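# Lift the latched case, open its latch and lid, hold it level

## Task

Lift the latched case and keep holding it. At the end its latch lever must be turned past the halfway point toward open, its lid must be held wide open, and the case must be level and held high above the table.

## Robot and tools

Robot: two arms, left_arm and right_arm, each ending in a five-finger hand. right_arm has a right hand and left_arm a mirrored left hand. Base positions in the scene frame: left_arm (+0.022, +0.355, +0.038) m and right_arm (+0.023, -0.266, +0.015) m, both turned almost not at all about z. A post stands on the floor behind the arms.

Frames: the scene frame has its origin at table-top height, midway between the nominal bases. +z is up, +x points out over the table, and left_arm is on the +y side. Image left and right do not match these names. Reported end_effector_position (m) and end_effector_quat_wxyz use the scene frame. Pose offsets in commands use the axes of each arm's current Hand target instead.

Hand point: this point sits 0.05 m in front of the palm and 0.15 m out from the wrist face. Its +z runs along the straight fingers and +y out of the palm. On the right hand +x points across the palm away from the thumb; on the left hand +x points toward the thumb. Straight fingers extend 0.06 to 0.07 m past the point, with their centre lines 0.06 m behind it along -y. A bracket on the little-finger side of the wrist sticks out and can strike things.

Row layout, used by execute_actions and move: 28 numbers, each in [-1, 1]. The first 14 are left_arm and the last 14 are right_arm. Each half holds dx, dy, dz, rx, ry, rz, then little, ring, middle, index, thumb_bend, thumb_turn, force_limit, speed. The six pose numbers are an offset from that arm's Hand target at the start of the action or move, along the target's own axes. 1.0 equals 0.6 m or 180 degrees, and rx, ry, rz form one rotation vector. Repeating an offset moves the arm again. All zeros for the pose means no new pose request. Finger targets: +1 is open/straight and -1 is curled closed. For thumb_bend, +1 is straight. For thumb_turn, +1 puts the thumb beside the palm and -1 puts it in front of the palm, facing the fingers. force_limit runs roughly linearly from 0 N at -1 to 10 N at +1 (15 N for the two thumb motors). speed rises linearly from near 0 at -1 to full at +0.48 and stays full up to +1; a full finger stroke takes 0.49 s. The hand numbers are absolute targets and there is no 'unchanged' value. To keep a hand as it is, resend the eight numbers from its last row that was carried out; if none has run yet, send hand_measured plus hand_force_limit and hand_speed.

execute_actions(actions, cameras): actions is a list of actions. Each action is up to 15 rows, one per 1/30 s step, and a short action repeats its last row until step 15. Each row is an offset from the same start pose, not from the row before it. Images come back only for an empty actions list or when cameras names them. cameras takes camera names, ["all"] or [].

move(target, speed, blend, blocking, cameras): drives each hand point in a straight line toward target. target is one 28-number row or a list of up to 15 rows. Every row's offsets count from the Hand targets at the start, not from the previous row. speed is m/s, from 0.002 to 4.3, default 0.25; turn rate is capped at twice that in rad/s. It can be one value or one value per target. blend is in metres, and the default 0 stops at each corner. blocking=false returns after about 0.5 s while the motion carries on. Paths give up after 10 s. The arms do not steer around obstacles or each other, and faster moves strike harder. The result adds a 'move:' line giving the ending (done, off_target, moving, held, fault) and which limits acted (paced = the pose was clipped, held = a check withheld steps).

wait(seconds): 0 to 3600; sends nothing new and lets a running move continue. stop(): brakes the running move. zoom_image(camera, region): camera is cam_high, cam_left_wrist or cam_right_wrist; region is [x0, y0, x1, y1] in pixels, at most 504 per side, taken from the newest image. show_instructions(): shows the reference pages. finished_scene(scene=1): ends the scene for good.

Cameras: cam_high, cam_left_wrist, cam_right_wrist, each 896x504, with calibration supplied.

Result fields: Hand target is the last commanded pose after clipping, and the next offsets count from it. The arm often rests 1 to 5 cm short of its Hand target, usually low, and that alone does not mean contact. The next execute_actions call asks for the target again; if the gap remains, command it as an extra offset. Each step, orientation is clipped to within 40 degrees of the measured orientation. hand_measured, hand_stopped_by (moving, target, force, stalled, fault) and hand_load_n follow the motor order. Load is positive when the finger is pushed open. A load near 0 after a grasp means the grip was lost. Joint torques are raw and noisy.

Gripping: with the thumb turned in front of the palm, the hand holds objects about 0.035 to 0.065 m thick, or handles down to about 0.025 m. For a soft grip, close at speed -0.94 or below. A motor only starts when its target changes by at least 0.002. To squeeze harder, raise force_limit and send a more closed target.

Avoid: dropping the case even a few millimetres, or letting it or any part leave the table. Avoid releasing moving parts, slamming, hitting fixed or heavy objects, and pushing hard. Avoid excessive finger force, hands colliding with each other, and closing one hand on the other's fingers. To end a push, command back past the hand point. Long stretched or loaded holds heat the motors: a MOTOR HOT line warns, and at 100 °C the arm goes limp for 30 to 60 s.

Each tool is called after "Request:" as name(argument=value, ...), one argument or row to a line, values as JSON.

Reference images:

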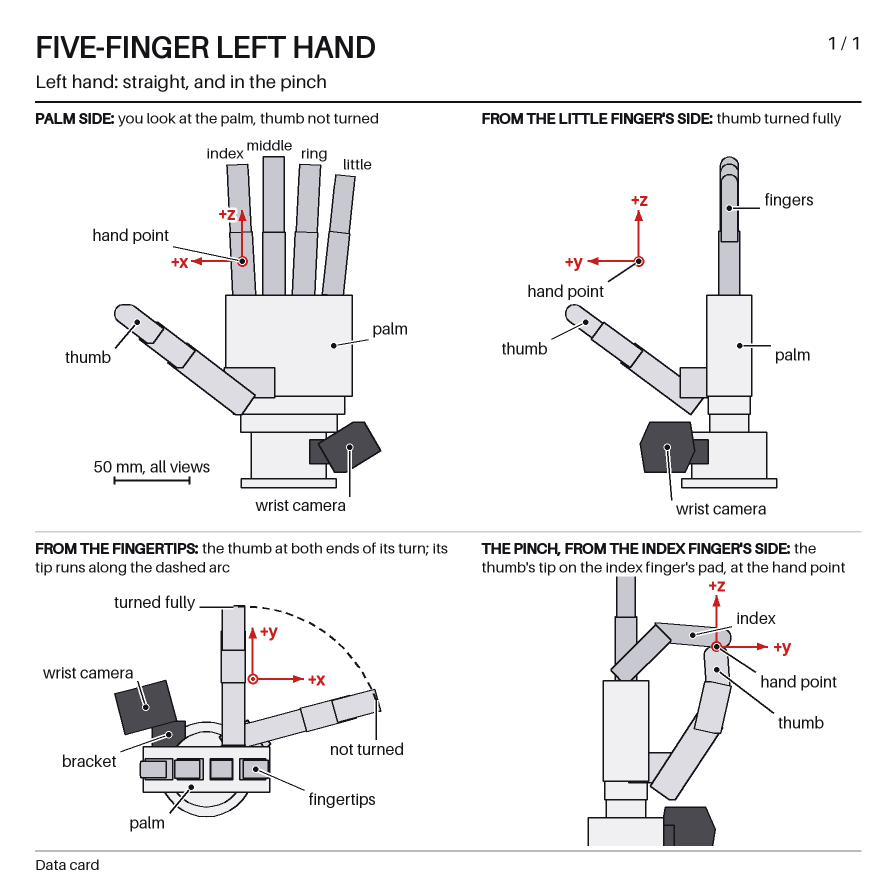

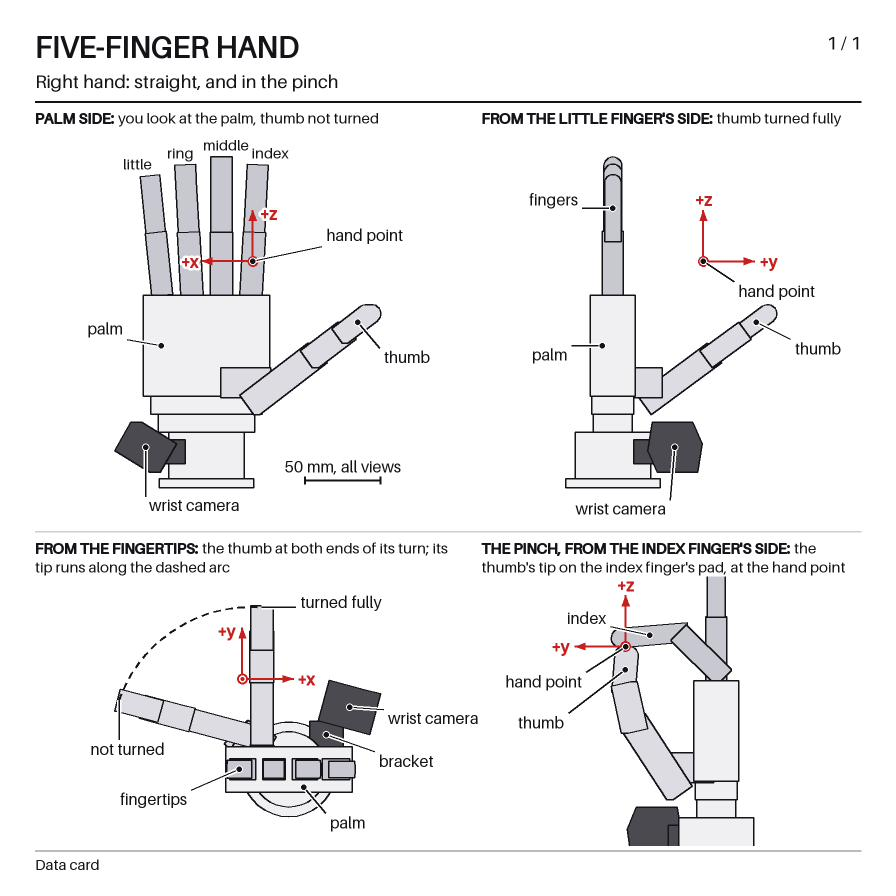

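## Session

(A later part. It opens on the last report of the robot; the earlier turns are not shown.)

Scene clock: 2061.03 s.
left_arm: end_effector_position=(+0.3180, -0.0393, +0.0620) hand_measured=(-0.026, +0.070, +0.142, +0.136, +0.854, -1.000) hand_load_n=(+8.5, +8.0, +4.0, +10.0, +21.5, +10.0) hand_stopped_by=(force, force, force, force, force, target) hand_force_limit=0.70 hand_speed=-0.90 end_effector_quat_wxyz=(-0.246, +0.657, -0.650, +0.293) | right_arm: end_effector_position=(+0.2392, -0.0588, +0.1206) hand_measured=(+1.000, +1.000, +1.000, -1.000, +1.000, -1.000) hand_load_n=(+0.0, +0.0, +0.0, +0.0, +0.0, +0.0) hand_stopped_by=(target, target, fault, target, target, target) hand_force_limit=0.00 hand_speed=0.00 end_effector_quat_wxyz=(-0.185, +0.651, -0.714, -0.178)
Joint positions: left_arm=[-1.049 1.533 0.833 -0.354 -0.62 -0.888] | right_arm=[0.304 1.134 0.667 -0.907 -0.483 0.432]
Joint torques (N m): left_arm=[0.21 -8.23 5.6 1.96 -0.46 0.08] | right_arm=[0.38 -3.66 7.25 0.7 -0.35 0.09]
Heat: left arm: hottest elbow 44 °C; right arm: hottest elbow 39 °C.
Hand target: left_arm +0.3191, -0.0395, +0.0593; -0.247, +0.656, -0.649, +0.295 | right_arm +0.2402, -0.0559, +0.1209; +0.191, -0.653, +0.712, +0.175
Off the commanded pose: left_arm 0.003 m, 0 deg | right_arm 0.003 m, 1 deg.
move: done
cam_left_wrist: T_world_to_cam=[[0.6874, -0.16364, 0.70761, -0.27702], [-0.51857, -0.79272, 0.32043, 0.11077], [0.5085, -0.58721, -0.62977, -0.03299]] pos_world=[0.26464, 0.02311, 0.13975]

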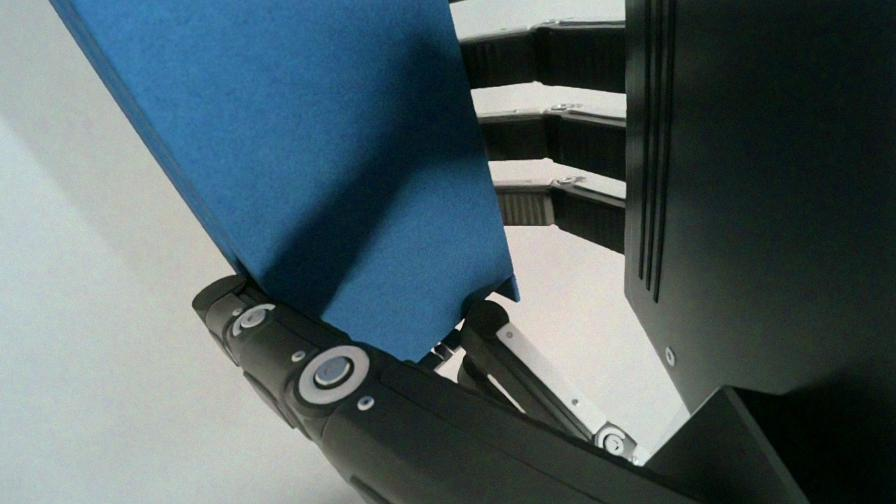

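Request:
move(
  target=[0,0,0,0,0,0,-0.7,-0.7,-0.7,-0.7,0.4,-1,0.7,-0.9,0.041,-0.0036,-0.0121,0,0,0,1,1,1,-1,1,-1,0,0],
  speed=0.06,
  cameras=["cam_left_wrist"],
)

Request:
zoom_image(
  camera="cam_left_wrist",
  region=[400, 280, 600, 420],
)

Scene clock: 2068.47 s.
left_arm: end_effector_position=(+0.3183, -0.0422, +0.0626) hand_measured=(-0.026, +0.070, +0.142, +0.136, +0.854, -1.000) hand_load_n=(+7.5, +8.0, +4.5, +10.5, +21.0, +11.5) hand_stopped_by=(force, force, force, force, force, target) hand_force_limit=0.70 hand_speed=-0.90 end_effector_quat_wxyz=(-0.242, +0.657, -0.649, +0.297) | right_arm: end_effector_position=(+0.2407, -0.0721, +0.1178) hand_measured=(+1.000, +1.000, +1.000, -1.000, +1.000, -1.000) hand_load_n=(+0.0, +0.0, +0.0, +0.0, +0.0, +0.0) hand_stopped_by=(target, target, fault, target, target, target) hand_force_limit=0.00 hand_speed=0.00 end_effector_quat_wxyz=(-0.196, +0.655, -0.707, -0.181)
Joint positions: left_arm=[-1.049 1.533 0.833 -0.343 -0.614 -0.888] | right_arm=[0.248 1.134 0.653 -0.907 -0.511 0.359]
Joint torques (N m): left_arm=[0.15 -8.06 5.59 1.59 -0.73 0.07] | right_arm=[-2.14 -3.6 6.91 -0.38 0.16 -0.11]
Heat: left arm: hottest elbow 44 °C; right arm: hottest elbow 39 °C.
Hand target: left_arm +0.3191, -0.0395, +0.0593; -0.247, +0.656, -0.649, +0.294 | right_arm +0.2401, -0.0809, +0.1149; -0.191, +0.653, -0.712, -0.175
Off the commanded pose: left_arm 0.004 m, 1 deg | right_arm 0.009 m, 1 deg.
move: done
cam_left_wrist: T_world_to_cam=[[0.68662, -0.15777, 0.70969, -0.27782], [-0.5211, -0.7875, 0.32908, 0.10889], [0.50696, -0.59577, -0.62293, -0.03477]] pos_world=[0.26513, 0.0212, 0.13968]

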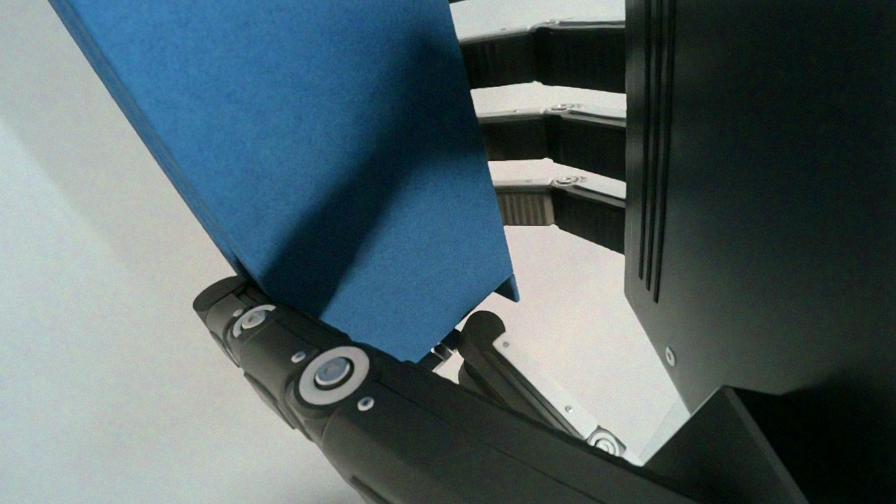

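Scaled by 2.520 from the camera's image (finer frame: 1280x720).

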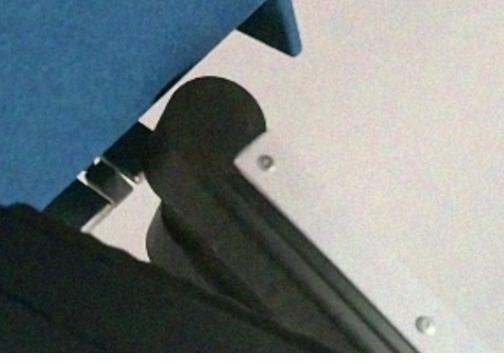

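Request:
zoom_image(
  camera="cam_left_wrist",
  region=[420, 310, 500, 380],
)

Request:
wait(
  seconds=0.1,
  cameras=["cam_left_wrist","cam_right_wrist"],
)

Request:
zoom_image(
  camera="cam_right_wrist",
  region=[230, 0, 460, 220],
)

Scaled by 6.300 from the camera's image (finer frame: 1280x720).

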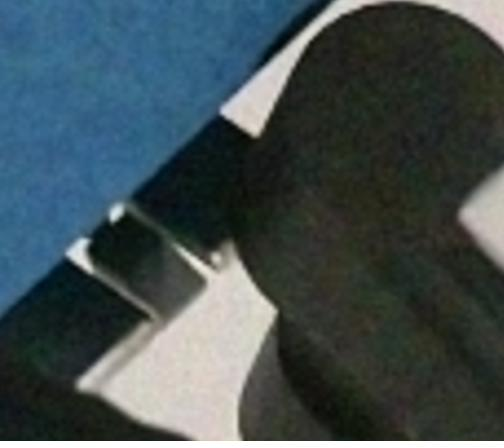

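Scene clock: 2074.50 s.
left_arm: end_effector_position=(+0.3183, -0.0422, +0.0626) hand_measured=(-0.026, +0.070, +0.142, +0.136, +0.854, -1.000) hand_load_n=(+8.0, +8.0, +4.5, +10.5, +21.5, +11.5) hand_stopped_by=(force, force, force, force, force, target) hand_force_limit=0.70 hand_speed=-0.90 end_effector_quat_wxyz=(-0.242, +0.657, -0.649, +0.297) | right_arm: end_effector_position=(+0.2407, -0.0721, +0.1178) hand_measured=(+1.000, +1.000, +1.000, -1.000, +1.000, -1.000) hand_load_n=(+0.0, +0.0, +0.0, +0.0, +0.0, +0.0) hand_stopped_by=(target, target, fault, target, target, target) hand_force_limit=0.00 hand_speed=0.00 end_effector_quat_wxyz=(-0.196, +0.655, -0.707, -0.181)
Joint positions: left_arm=[-1.049 1.533 0.833 -0.343 -0.614 -0.888] | right_arm=[0.248 1.134 0.653 -0.907 -0.511 0.359]
Joint torques (N m): left_arm=[-0.03 -8.23 5.53 1.59 -0.73 0.09] | right_arm=[-2.2 -3.6 6.9 -0.4 0.17 -0.11]
Heat: left arm: hottest elbow 44 °C; right arm: hottest elbow 39 °C.
Hand target: left_arm +0.3191, -0.0395, +0.0593; -0.247, +0.656, -0.649, +0.294 | right_arm +0.2401, -0.0809, +0.1149; -0.191, +0.653, -0.712, -0.175
Off the commanded pose: left_arm 0.004 m, 1 deg | right_arm 0.009 m, 1 deg.
wait: 0.10 s; at rest from the start
cam_left_wrist: T_world_to_cam=[[0.68662, -0.15777, 0.70969, -0.27782], [-0.5211, -0.7875, 0.32908, 0.10889], [0.50696, -0.59577, -0.62293, -0.03477]] pos_world=[0.26513, 0.0212, 0.13968]
cam_right_wrist: T_world_to_cam=[[-0.9738, -0.16554, -0.15591, 0.24279], [-0.21261, 0.41953, 0.88249, -0.03009], [-0.08068, 0.89252, -0.44373, 0.25076]] pos_world=[0.25026, -0.171, 0.17567]

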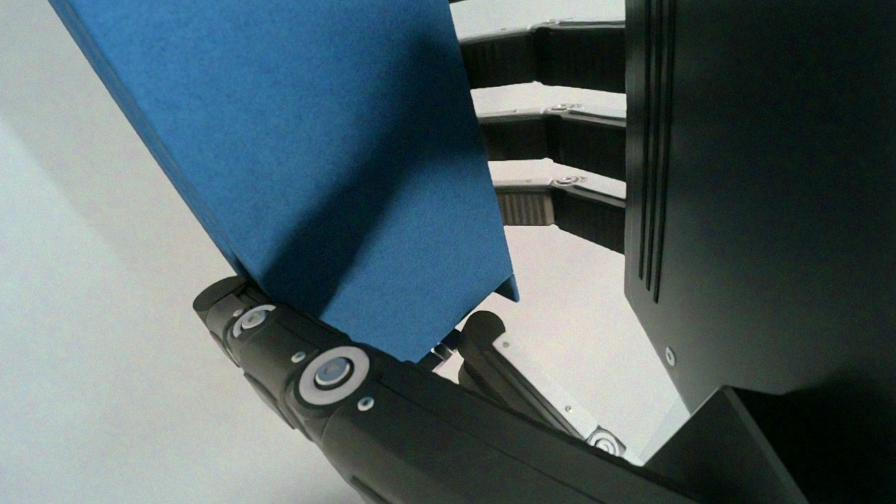

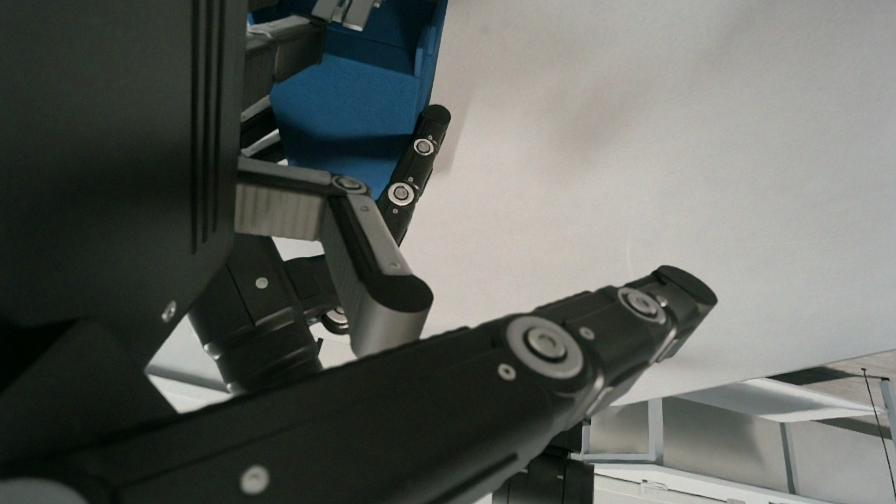

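Scaled by 2.191 from the camera's image (finer frame: 1280x720).

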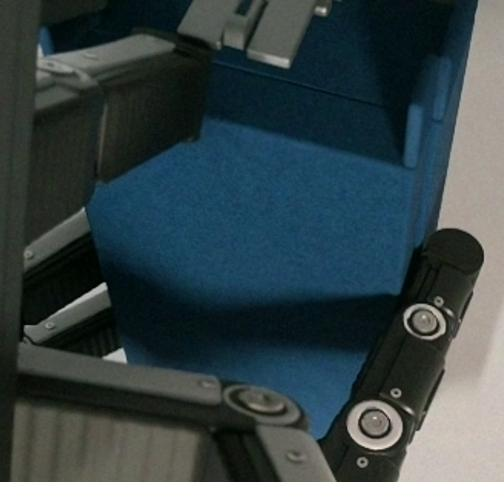

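Request:
zoom_image(
  camera="cam_right_wrist",
  region=[240, 0, 450, 110],
)

Scaled by 2.400 from the camera's image (finer frame: 1280x720).

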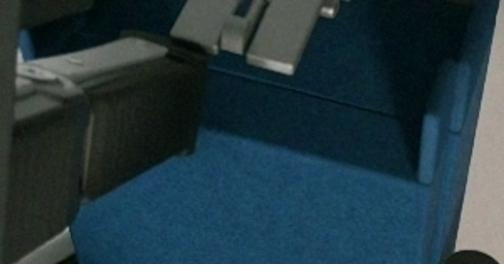

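Request:
move(
  target=[0,0,0,0,0,0,-0.7,-0.7,-0.7,-0.7,0.4,-1,0.7,-0.9,0.0338,-0.0029,-0.0079,0,0,0,1,1,1,-1,1,-1,0,0],
  speed=0.06,
  cameras=["cam_left_wrist","cam_right_wrist"],
)

Request:
zoom_image(
  camera="cam_left_wrist",
  region=[420, 300, 520, 380],
)

Request:
zoom_image(
  camera="cam_right_wrist",
  region=[240, 0, 450, 110],
)

Scene clock: 2106.43 s.
left_arm: end_effector_position=(+0.3166, -0.0498, +0.0645) hand_measured=(-0.026, +0.070, +0.142, +0.136, +0.854, -1.000) hand_load_n=(+8.5, +7.0, +3.0, +10.0, +19.0, +14.0) hand_stopped_by=(force, force, force, force, force, target) hand_force_limit=0.70 hand_speed=-0.90 end_effector_quat_wxyz=(-0.232, +0.661, -0.644, +0.307) | right_arm: end_effector_position=(+0.2397, -0.0861, +0.1163) hand_measured=(+1.000, +1.000, +1.000, -1.000, +1.000, -1.000) hand_load_n=(+0.0, +0.0, -1.0, +0.0, +0.0, +0.0) hand_stopped_by=(target, target, fault, target, target, target) hand_force_limit=0.00 hand_speed=0.00 end_effector_quat_wxyz=(-0.205, +0.659, -0.699, -0.187)
Joint positions: left_arm=[-1.056 1.534 0.833 -0.326 -0.605 -0.904] | right_arm=[0.19 1.134 0.643 -0.924 -0.541 0.28]
Joint torques (N m): left_arm=[0.79 -8.47 5.59 0.84 -1.1 0.26] | right_arm=[-3.31 -3.08 6.71 -0.57 0.95 -0.12]
Heat: left arm: hottest elbow 43 °C; right arm: hottest elbow 38 °C.
Hand target: left_arm +0.3190, -0.0395, +0.0592; -0.247, +0.656, -0.649, +0.294 | right_arm +0.2402, -0.1009, +0.1089; -0.191, +0.653, -0.712, -0.175
Off the commanded pose: left_arm 0.012 m, 2 deg | right_arm 0.017 m, 3 deg.
move: off_target (right_arm)
cam_left_wrist: T_world_to_cam=[[0.68631, -0.13607, 0.71447, -0.27835], [-0.52094, -0.77748, 0.35235, 0.10026], [0.50754, -0.61402, -0.60447, -0.03953]] pos_world=[0.26333, 0.0158, 0.13964]
cam_right_wrist: T_world_to_cam=[[-0.97004, -0.17587, -0.16759, 0.23882], [-0.22585, 0.39874, 0.88882, -0.02248], [-0.08949, 0.90004, -0.42651, 0.26327]] pos_world=[0.25015, -0.18599, 0.1723]

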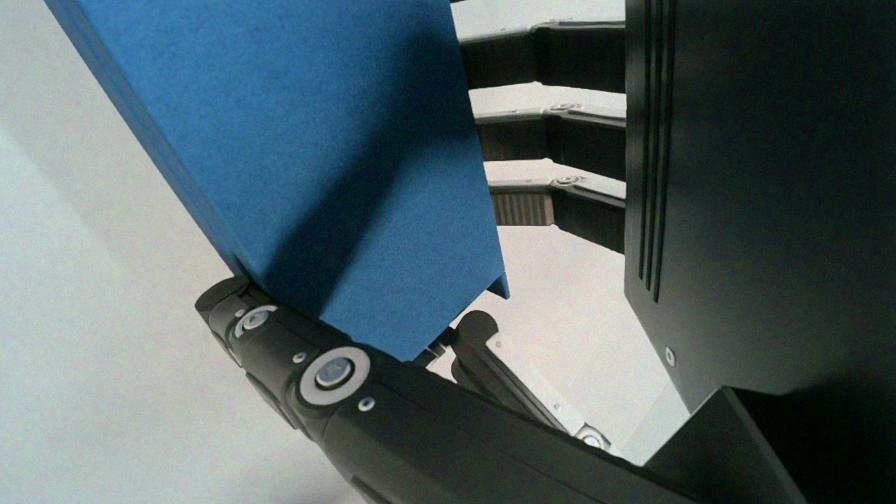

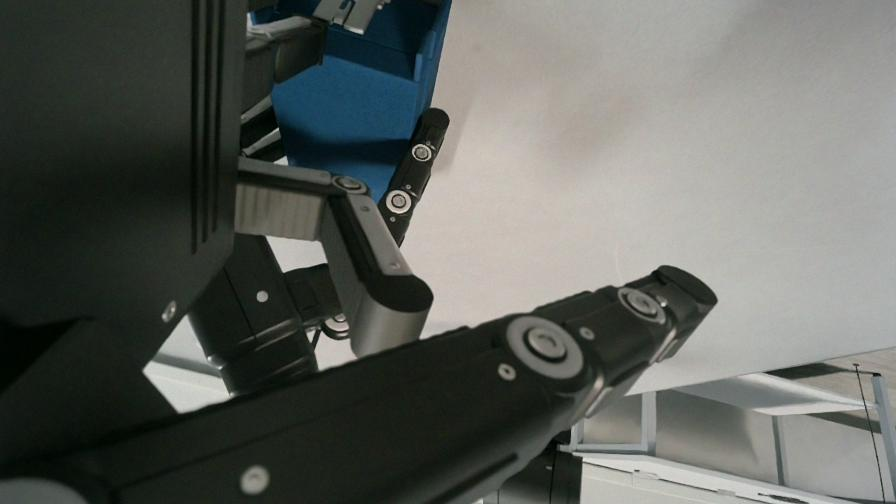

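Scaled by 5.040 from the camera's image (finer frame: 1280x720).

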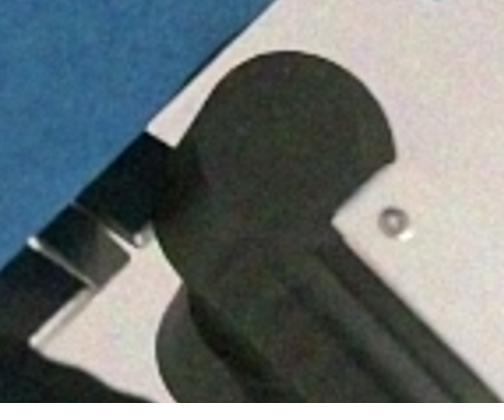

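Scaled by 2.400 from the camera's image (finer frame: 1280x720).

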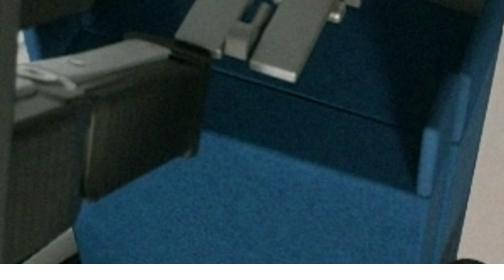

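Request:
move(
  target=[-0.0332,-0.0011,-0.0019,0,0,0,-0.7,-0.7,-0.7,-0.7,0.4,-1,0.7,-0.9,0.0169,-0.0015,-0.004,0,0,0,1,1,1,-1,1,-1,0,0],
  speed=0.04,
  cameras=["cam_left_wrist","cam_right_wrist"],
)

Request:
zoom_image(
  camera="cam_left_wrist",
  region=[420, 300, 520, 380],
)

Request:
zoom_image(
  camera="cam_right_wrist",
  region=[240, 0, 450, 110],
)

Scene clock: 2122.57 s.
left_arm: end_effector_position=(+0.3146, -0.0514, +0.0661) hand_measured=(-0.026, +0.070, +0.142, +0.136, +0.854, -1.000) hand_load_n=(+8.0, +6.5, +2.0, +10.0, +18.5, +15.5) hand_stopped_by=(force, force, force, force, force, target) hand_force_limit=0.70 hand_speed=-0.90 end_effector_quat_wxyz=(-0.221, +0.662, -0.642, +0.318) | right_arm: end_effector_position=(+0.2380, -0.0922, +0.1163) hand_measured=(+1.000, +1.000, +1.000, -1.000, +1.000, -1.000) hand_load_n=(+0.0, +0.0, -1.5, +0.0, +0.0, +0.0) hand_stopped_by=(target, target, fault, target, target, target) hand_force_limit=0.00 hand_speed=0.00 end_effector_quat_wxyz=(-0.208, +0.661, -0.695, -0.191)
Joint positions: left_arm=[-1.054 1.521 0.814 -0.291 -0.588 -0.904] | right_arm=[0.163 1.134 0.639 -0.937 -0.558 0.241]
Joint torques (N m): left_arm=[2.67 -10.11 3.44 0.57 -1.26 0.5] | right_arm=[-4.13 -2.61 6.67 -0.54 1.48 -0.13]
Heat: left arm: hottest elbow 43 °C; right arm: hottest elbow 38 °C.
Hand target: left_arm +0.3191, -0.0195, +0.0592; -0.247, +0.656, -0.649, +0.294 | right_arm +0.2404, -0.1109, +0.1060; -0.191, +0.653, -0.712, -0.175
Off the commanded pose: left_arm 0.033 m, 4 deg | right_arm 0.021 m, 4 deg.
move: off_target (left_arm, right_arm)
cam_left_wrist: T_world_to_cam=[[0.68433, -0.11866, 0.71946, -0.2771], [-0.52711, -0.76226, 0.37565, 0.09868], [0.50384, -0.6363, -0.58418, -0.03984]] pos_world=[0.26171, 0.01699, 0.13902]
cam_right_wrist: T_world_to_cam=[[-0.96803, -0.18284, -0.17169, 0.23542], [-0.23124, 0.38548, 0.89327, -0.02093], [-0.09714, 0.90442, -0.41544, 0.26957]] pos_world=[0.24924, -0.19269, 0.17111]

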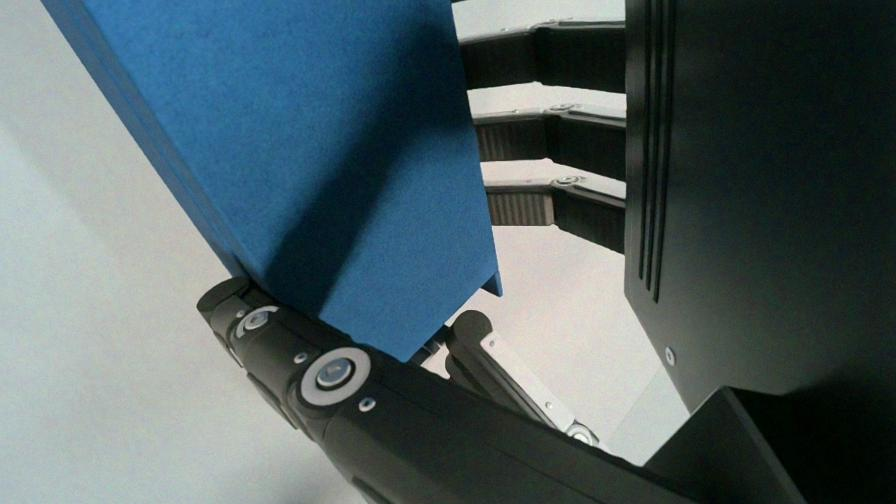

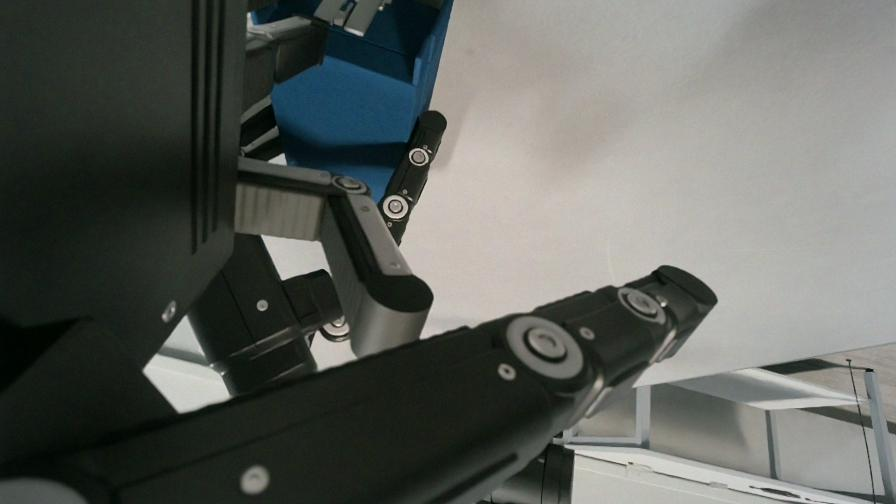

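Scaled by 5.040 from the camera's image (finer frame: 1280x720).

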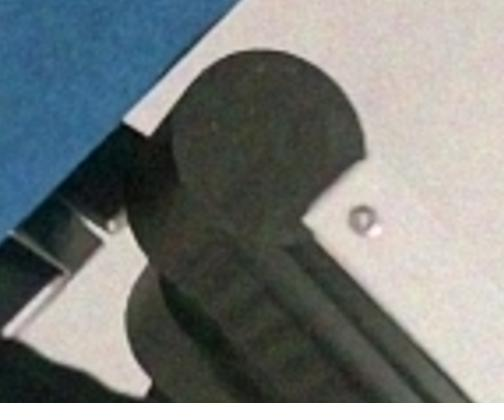

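Scaled by 2.400 from the camera's image (finer frame: 1280x720).

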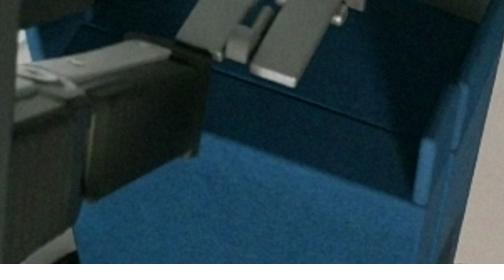

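Request:
zoom_image(
  camera="cam_right_wrist",
  region=[310, 0, 440, 75],
)

Scaled by 3.877 from the camera's image (finer frame: 1280x720).

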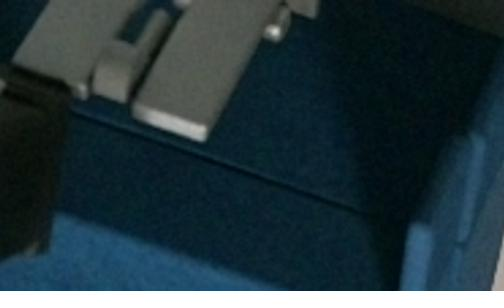

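Request:
move(
  target=[0.0282,0.0009,0.0016,0,0,0,-0.7,-0.7,-0.7,-0.7,0.4,-1,0.7,-0.9,-0.0721,0.0061,0.0001,0,0,0,1,1,1,-1,1,-1,0,0],
  speed=0.04,
  cameras=["cam_left_wrist","cam_right_wrist"],
)

Request:
zoom_image(
  camera="cam_left_wrist",
  region=[400, 280, 600, 420],
)

Request:
zoom_image(
  camera="cam_right_wrist",
  region=[230, 0, 460, 220],
)

Scene clock: 2189.90 s.
left_arm: end_effector_position=(+0.3152, -0.0463, +0.0647) hand_measured=(-0.024, +0.070, +0.142, +0.136, +0.854, -1.000) hand_load_n=(+9.5, +6.5, +1.5, +6.5, +19.5, +10.5) hand_stopped_by=(force, force, force, force, force, target) hand_force_limit=0.70 hand_speed=-0.90 end_effector_quat_wxyz=(-0.231, +0.662, -0.642, +0.312) | right_arm: end_effector_position=(+0.2337, -0.0766, +0.1190) hand_measured=(+1.000, +1.000, +1.000, -1.000, +1.000, -1.000) hand_load_n=(+0.0, +0.0, +0.0, +0.0, +0.0, -0.5) hand_stopped_by=(target, target, fault, target, target, target) hand_force_limit=0.00 hand_speed=0.00 end_effector_quat_wxyz=(-0.188, +0.653, -0.711, -0.181)
Joint positions: left_arm=[-1.054 1.521 0.814 -0.307 -0.604 -0.904] | right_arm=[0.242 1.115 0.646 -0.937 -0.503 0.358]
Joint torques (N m): left_arm=[1.08 -7.71 6.53 0.4 -1.04 0.3] | right_arm=[0.5 -3.25 9.4 -0.34 0 0.15]
Heat: left arm: hottest elbow 42 °C; right arm: hottest elbow 38 °C.
Hand target: left_arm +0.3190, -0.0365, +0.0593; -0.247, +0.656, -0.649, +0.294 | right_arm +0.2399, -0.0732, +0.1274; -0.191, +0.653, -0.712, -0.175
Off the commanded pose: left_arm 0.012 m, 3 deg | right_arm 0.011 m, 1 deg.
move: off_target (left_arm, right_arm)
cam_left_wrist: T_world_to_cam=[[0.68252, -0.12741, 0.71967, -0.27587], [-0.52197, -0.77422, 0.35796, 0.10244], [0.51158, -0.61996, -0.59493, -0.03864]] pos_world=[0.26153, 0.02021, 0.13888]
cam_right_wrist: T_world_to_cam=[[-0.9772, -0.16026, -0.13926, 0.23459], [-0.19623, 0.4313, 0.88061, -0.03356], [-0.08106, 0.88786, -0.45291, 0.25552]] pos_world=[0.24337, -0.1748, 0.17795]

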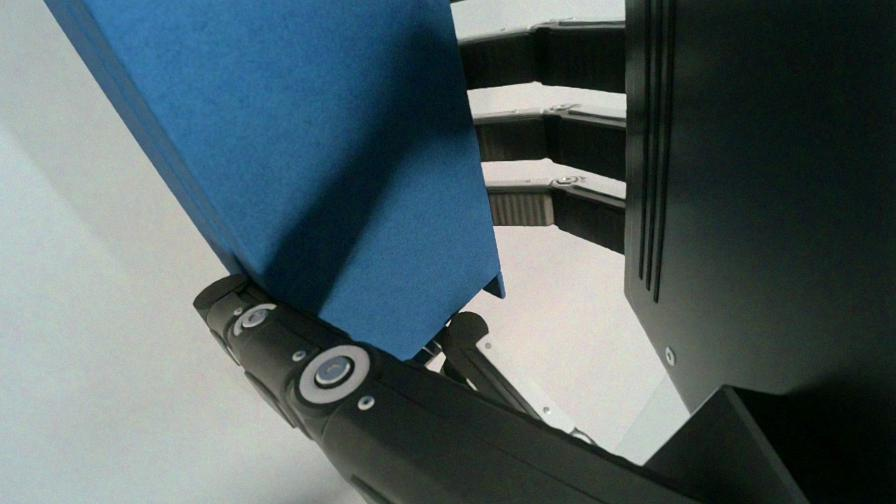

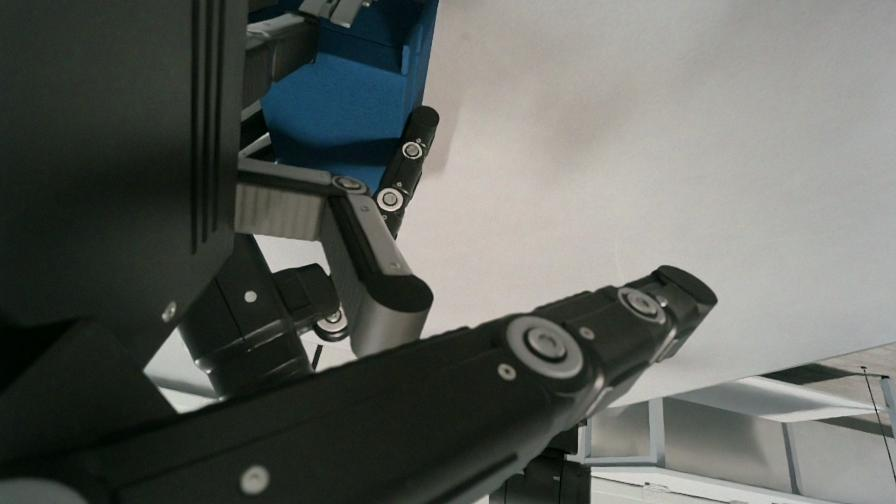

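Scaled by 2.520 from the camera's image (finer frame: 1280x720).

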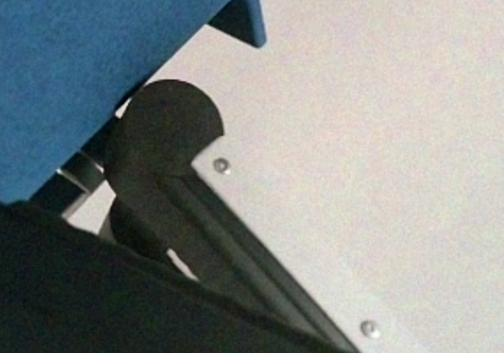

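Scaled by 2.191 from the camera's image (finer frame: 1280x720).

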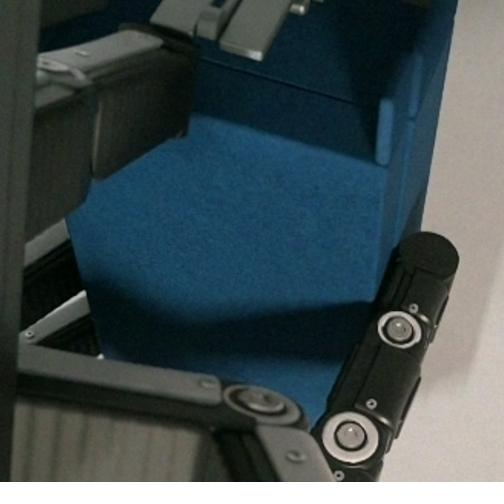

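Request:
move(
  target=[
    [0,0,0,0,0,0,-0.7,-0.7,-0.7,-0.7,0.4,-1,0.7,-0.9,-0.021,0.0004,-0.0264,0,0,0,1,1,1,-1,1,-1,0,0],
    [0,0,0,0,0,0,-0.7,-0.7,-0.7,-0.7,0.4,-1,0.7,-0.9,0.0844,-0.06,-0.0776,0,0,0,1,1,1,-1,1,-1,0,0],
  ],
  speed=0.1,
  cameras=["cam_left_wrist","cam_right_wrist"],
)

Request:
zoom_image(
  camera="cam_right_wrist",
  region=[320, 60, 480, 200],
)

Request:
zoom_image(
  camera="cam_left_wrist",
  region=[400, 290, 520, 380],
)

Scene clock: 2277.17 s.
left_arm: end_effector_position=(+0.3162, -0.0440, +0.0646) hand_measured=(-0.024, +0.070, +0.142, +0.136, +0.854, -1.000) hand_load_n=(+9.0, +6.5, +1.5, +7.5, +19.5, +10.0) hand_stopped_by=(force, force, force, force, force, target) hand_force_limit=0.70 hand_speed=-0.90 end_effector_quat_wxyz=(-0.236, +0.662, -0.641, +0.310) | right_arm: end_effector_position=(+0.2570, -0.1406, +0.1320) hand_measured=(+1.000, +1.000, +1.000, -1.000, +1.000, -1.000) hand_load_n=(+0.0, +0.0, +0.0, +0.0, +0.0, +0.0) hand_stopped_by=(target, target, fault, target, target, target) hand_force_limit=0.00 hand_speed=0.00 end_effector_quat_wxyz=(-0.181, +0.649, -0.716, -0.182)
Joint positions: left_arm=[-1.054 1.521 0.814 -0.312 -0.614 -0.904] | right_arm=[0.005 1.179 0.735 -1.104 -0.519 0.097]
Joint torques (N m): left_arm=[1.08 -7.71 6.45 0.53 -0.63 0.29] | right_arm=[-0.91 -3.14 10.4 -0.57 -0.52 -0.11]
Heat: left arm: hottest elbow 44 °C; right arm: hottest elbow 41 °C.
Hand target: left_arm +0.3191, -0.0365, +0.0593; -0.247, +0.656, -0.649, +0.294 | right_arm +0.2700, -0.1433, +0.1424; +0.191, -0.653, +0.712, +0.175
Off the commanded pose: left_arm 0.010 m, 3 deg | right_arm 0.017 m, 2 deg.
move: off_target (right_arm)
cam_left_wrist: T_world_to_cam=[[0.6799, -0.12999, 0.72169, -0.27546], [-0.5197, -0.77975, 0.34915, 0.10428], [0.51735, -0.61245, -0.59771, -0.03917]] pos_world=[0.26174, 0.02152, 0.13897]
cam_right_wrist: T_world_to_cam=[[-0.98035, -0.15307, -0.12439, 0.24877], [-0.18027, 0.43947, 0.87998, -0.01574], [-0.08004, 0.88512, -0.45844, 0.3203]] pos_world=[0.26669, -0.2385, 0.19163]

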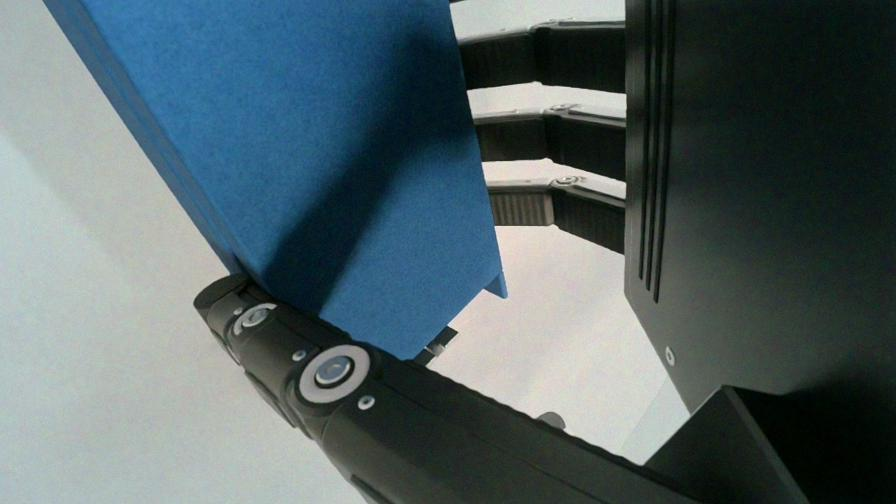

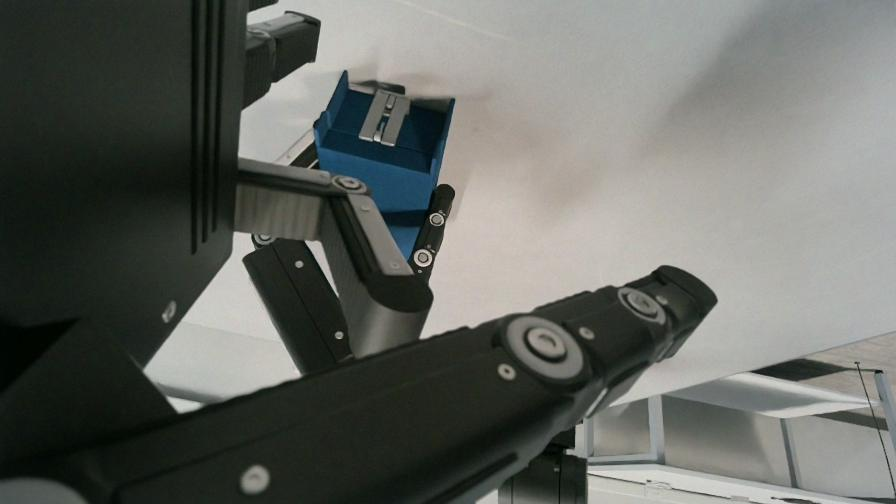

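Scaled by 3.150 from the camera's image (finer frame: 1280x720).

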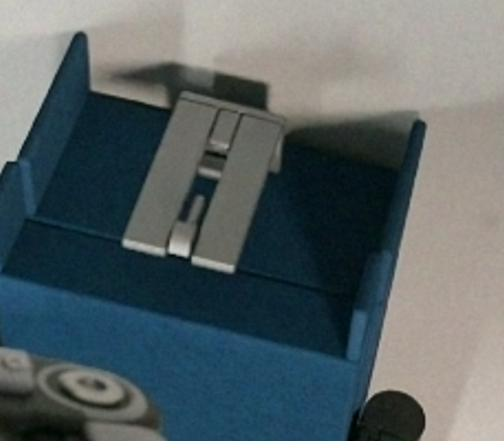

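Scaled by 4.200 from the camera's image (finer frame: 1280x720).

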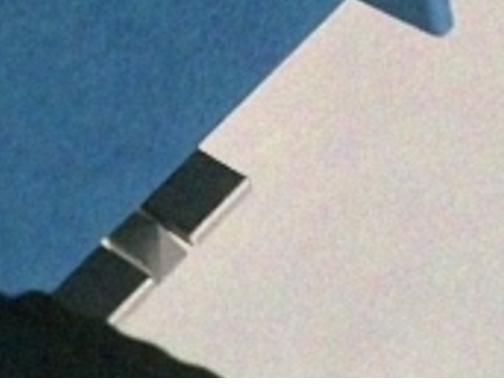

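Request:
zoom_image(
  camera="cam_right_wrist",
  region=[305, 60, 465, 180],
)

Scaled by 3.150 from the camera's image (finer frame: 1280x720).

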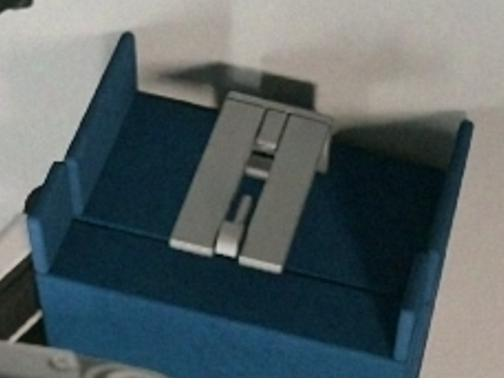

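Request:
move(
  target=[0,0,0,0,0,0,0.0,0.0,0.0,0.0,0.7,-1,0.7,-0.6,0,0,0,0,0,0,1,1,1,-1,1,-1,0,0],
  speed=0.04,
  cameras=[],
)

Request:
move(
  target=[0,0,0,0,0,0,0.45,0.45,0.45,0.45,0.98,-1,0.7,0,0,0,0,0,0,0,1,1,1,-1,1,-1,0,0],
  speed=0.04,
  cameras=["cam_left_wrist","cam_right_wrist"],
)

Scene clock: 2402.07 s.
left_arm: end_effector_position=(+0.3164, -0.0425, +0.0641) hand_measured=(+0.000, +0.048, +0.096, +0.108, +0.856, -1.000) hand_load_n=(+0.0, +9.5, +13.5, +10.0, +26.0, +3.5) hand_stopped_by=(target, force, force, force, force, target) hand_force_limit=0.70 hand_speed=-0.60 end_effector_quat_wxyz=(-0.238, +0.662, -0.641, +0.308) | right_arm: end_effector_position=(+0.2570, -0.1406, +0.1321) hand_measured=(+1.000, +1.000, +1.000, -1.000, +1.000, -1.000) hand_load_n=(+0.0, +0.0, +0.5, +0.0, +0.0, +0.0) hand_stopped_by=(target, target, fault, target, target, target) hand_force_limit=0.00 hand_speed=0.00 end_effector_quat_wxyz=(-0.181, +0.649, -0.716, -0.182)
Joint positions: left_arm=[-1.054 1.521 0.814 -0.316 -0.617 -0.904] | right_arm=[0.005 1.179 0.735 -1.104 -0.52 0.096]
Joint torques (N m): left_arm=[0.85 -7.41 6.49 0.79 -0.5 0.28] | right_arm=[-1.32 -3.08 10.36 -0.57 -0.53 -0.11]
Heat: left arm: hottest elbow 44 °C; right arm: hottest elbow 43 °C.
Hand target: left_arm +0.3190, -0.0364, +0.0592; -0.247, +0.656, -0.649, +0.294 | right_arm +0.2700, -0.1432, +0.1425; +0.191, -0.653, +0.712, +0.175
Off the commanded pose: left_arm 0.008 m, 2 deg | right_arm 0.017 m, 1 deg.
move: done

Scene clock: 2402.63 s.
left_arm: end_effector_position=(+0.3157, -0.0377, +0.0604) hand_measured=(+0.450, +0.450, +0.450, +0.450, +0.980, -1.000) hand_load_n=(+0.0, +0.0, +0.0, +0.0, +0.0, +0.0) hand_stopped_by=(target, target, target, target, target, target) hand_force_limit=0.70 hand_speed=0.00 end_effector_quat_wxyz=(-0.243, +0.658, -0.647, +0.299) | right_arm: end_effector_position=(+0.2570, -0.1406, +0.1321) hand_measured=(+1.000, +1.000, +1.000, -1.000, +1.000, -1.000) hand_load_n=(+0.0, +0.0, +0.0, +0.0, +0.0, +0.0) hand_stopped_by=(target, target, fault, target, target, target) hand_force_limit=0.00 hand_speed=0.00 end_effector_quat_wxyz=(-0.181, +0.649, -0.716, -0.182)
Joint positions: left_arm=[-1.051 1.525 0.814 -0.329 -0.617 -0.891] | right_arm=[0.005 1.179 0.735 -1.104 -0.52 0.096]
Joint torques (N m): left_arm=[0.44 -7.94 6.52 1.28 -0.47 0.17] | right_arm=[-1.2 -3.02 10.39 -0.64 -0.53 -0.11]
Heat: left arm: hottest elbow 44 °C; right arm: hottest elbow 43 °C.
Hand target: left_arm +0.3191, -0.0364, +0.0593; -0.247, +0.656, -0.649, +0.294 | right_arm +0.2700, -0.1432, +0.1425; +0.191, -0.653, +0.712, +0.175
Off the commanded pose: left_arm 0.004 m, 1 deg | right_arm 0.017 m, 1 deg.
move: done
cam_left_wrist: T_world_to_cam=[[0.68429, -0.15332, 0.71291, -0.27302], [-0.52, -0.78799, 0.32965, 0.11143], [0.51122, -0.59629, -0.61894, -0.03378]] pos_world=[0.26203, 0.02581, 0.13699]
cam_right_wrist: T_world_to_cam=[[-0.98019, -0.15371, -0.12489, 0.24866], [-0.18098, 0.43902, 0.88006, -0.0156], [-0.08044, 0.88523, -0.45814, 0.32033]] pos_world=[0.26669, -0.2385, 0.19154]

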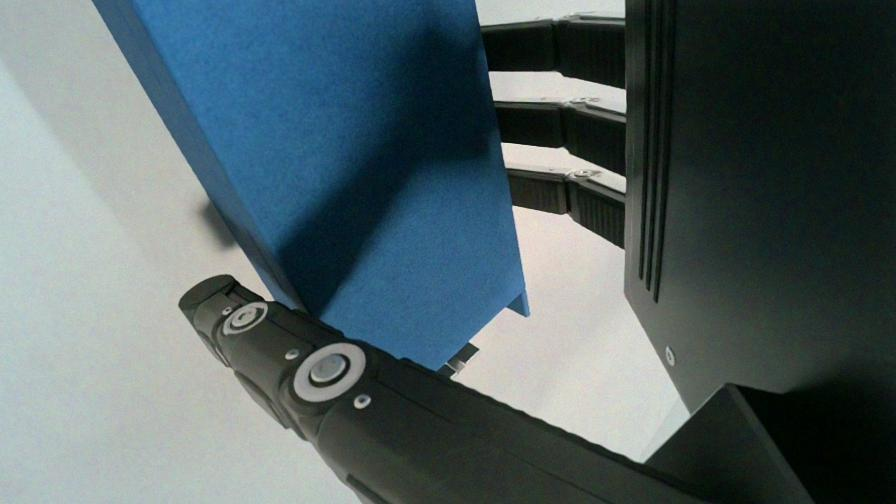

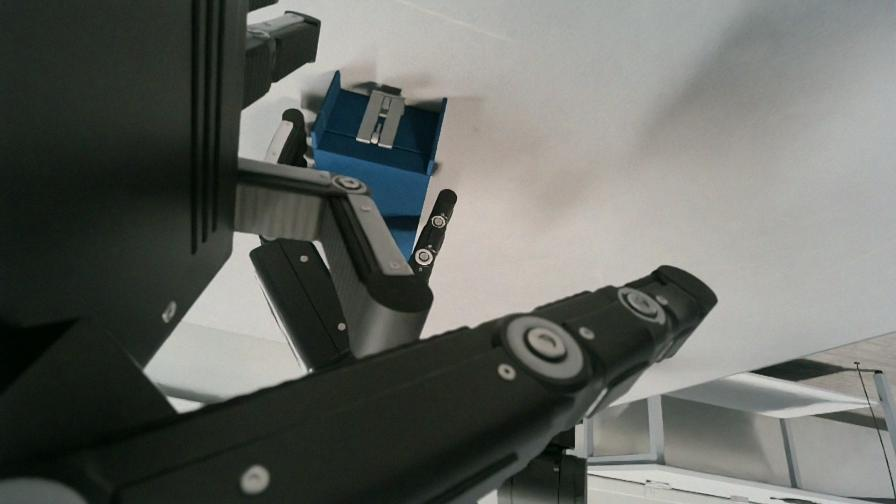

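Request:
zoom_image(
  camera="cam_right_wrist",
  region=[305, 60, 465, 180],
)

Scaled by 3.150 from the camera's image (finer frame: 1280x720).

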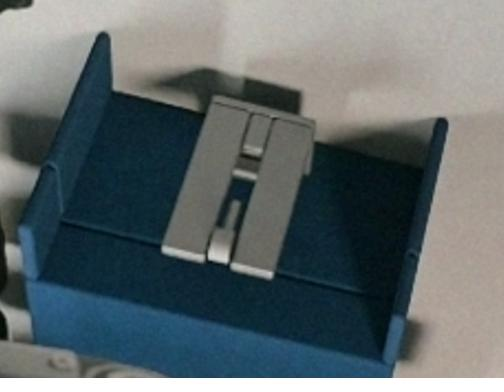

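Request:
zoom_image(
  camera="cam_right_wrist",
  region=[350, 82, 414, 152],
)

Request:
zoom_image(
  camera="cam_left_wrist",
  region=[430, 320, 510, 380],
)

Scaled by 7.200 from the camera's image (finer frame: 1280x720).

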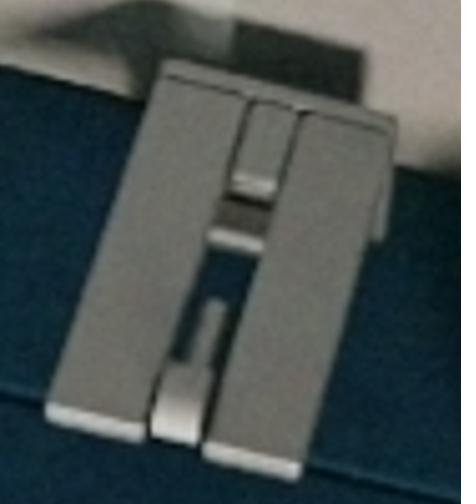

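Scaled by 6.300 from the camera's image (finer frame: 1280x720).

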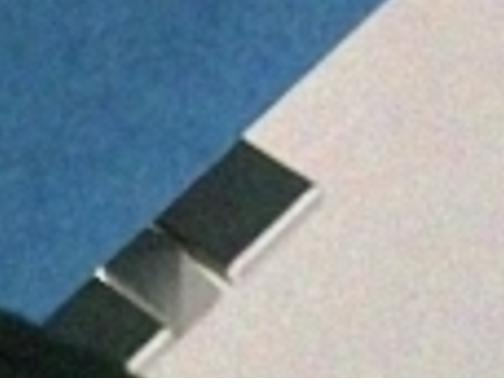

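Request:
move(
  target=[
    [0.01,-0.0015,0.0023,0,0,0,0.45,0.45,0.45,0.45,0.98,-1,0.7,0,0,0,0,0,0,0,1,1,1,-1,1,-1,0,0],
    [0.01,-0.0015,0.0023,0,0,0,-0.1,-0.1,-0.1,-0.1,0.6,-1,-0.6,-0.85,0,0,0,0,0,0,1,1,1,-1,1,-1,0,0],
  ],
  speed=0.04,
  cameras=["cam_left_wrist"],
)

Scene clock: 2497.97 s.
left_arm: end_effector_position=(+0.3153, -0.0352, +0.0557) hand_measured=(+0.104, +0.174, +0.216, +0.202, +0.840, -1.000) hand_load_n=(+3.5, +0.5, +0.0, +4.5, +4.0, +2.5) hand_stopped_by=(force, force, force, force, force, target) hand_force_limit=-0.60 hand_speed=-0.85 end_effector_quat_wxyz=(-0.246, +0.658, -0.649, +0.293) | right_arm: end_effector_position=(+0.2570, -0.1406, +0.1321) hand_measured=(+1.000, +1.000, +1.000, -1.000, +1.000, -1.000) hand_load_n=(+0.0, +0.0, +0.0, +0.0, +0.0, +0.0) hand_stopped_by=(target, target, fault, target, target, target) hand_force_limit=0.00 hand_speed=0.00 end_effector_quat_wxyz=(-0.181, +0.649, -0.716, -0.182)
Joint positions: left_arm=[-1.051 1.534 0.814 -0.334 -0.622 -0.891] | right_arm=[0.005 1.179 0.735 -1.104 -0.52 0.096]
Joint torques (N m): left_arm=[0.15 -7.88 7.73 1.09 -0.37 0.11] | right_arm=[-1.14 -3.37 10.43 -0.58 -0.52 -0.11]
Heat: left arm: hottest elbow 44 °C; right arm: hottest elbow 43 °C.
Hand target: left_arm +0.3205, -0.0425, +0.0592; -0.247, +0.656, -0.650, +0.294 | right_arm +0.2700, -0.1432, +0.1425; +0.191, -0.653, +0.712, +0.175
Off the commanded pose: left_arm 0.010 m, 0 deg | right_arm 0.017 m, 1 deg.
move: done
cam_left_wrist: T_world_to_cam=[[0.6872, -0.16217, 0.70814, -0.26997], [-0.51716, -0.79378, 0.32009, 0.11417], [0.5102, -0.58619, -0.62935, -0.03366]] pos_world=[0.26174, 0.02711, 0.13345]

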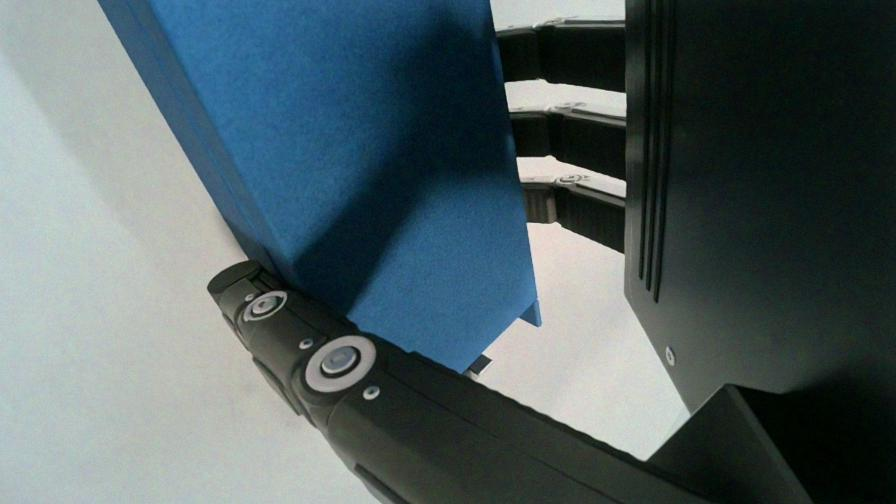

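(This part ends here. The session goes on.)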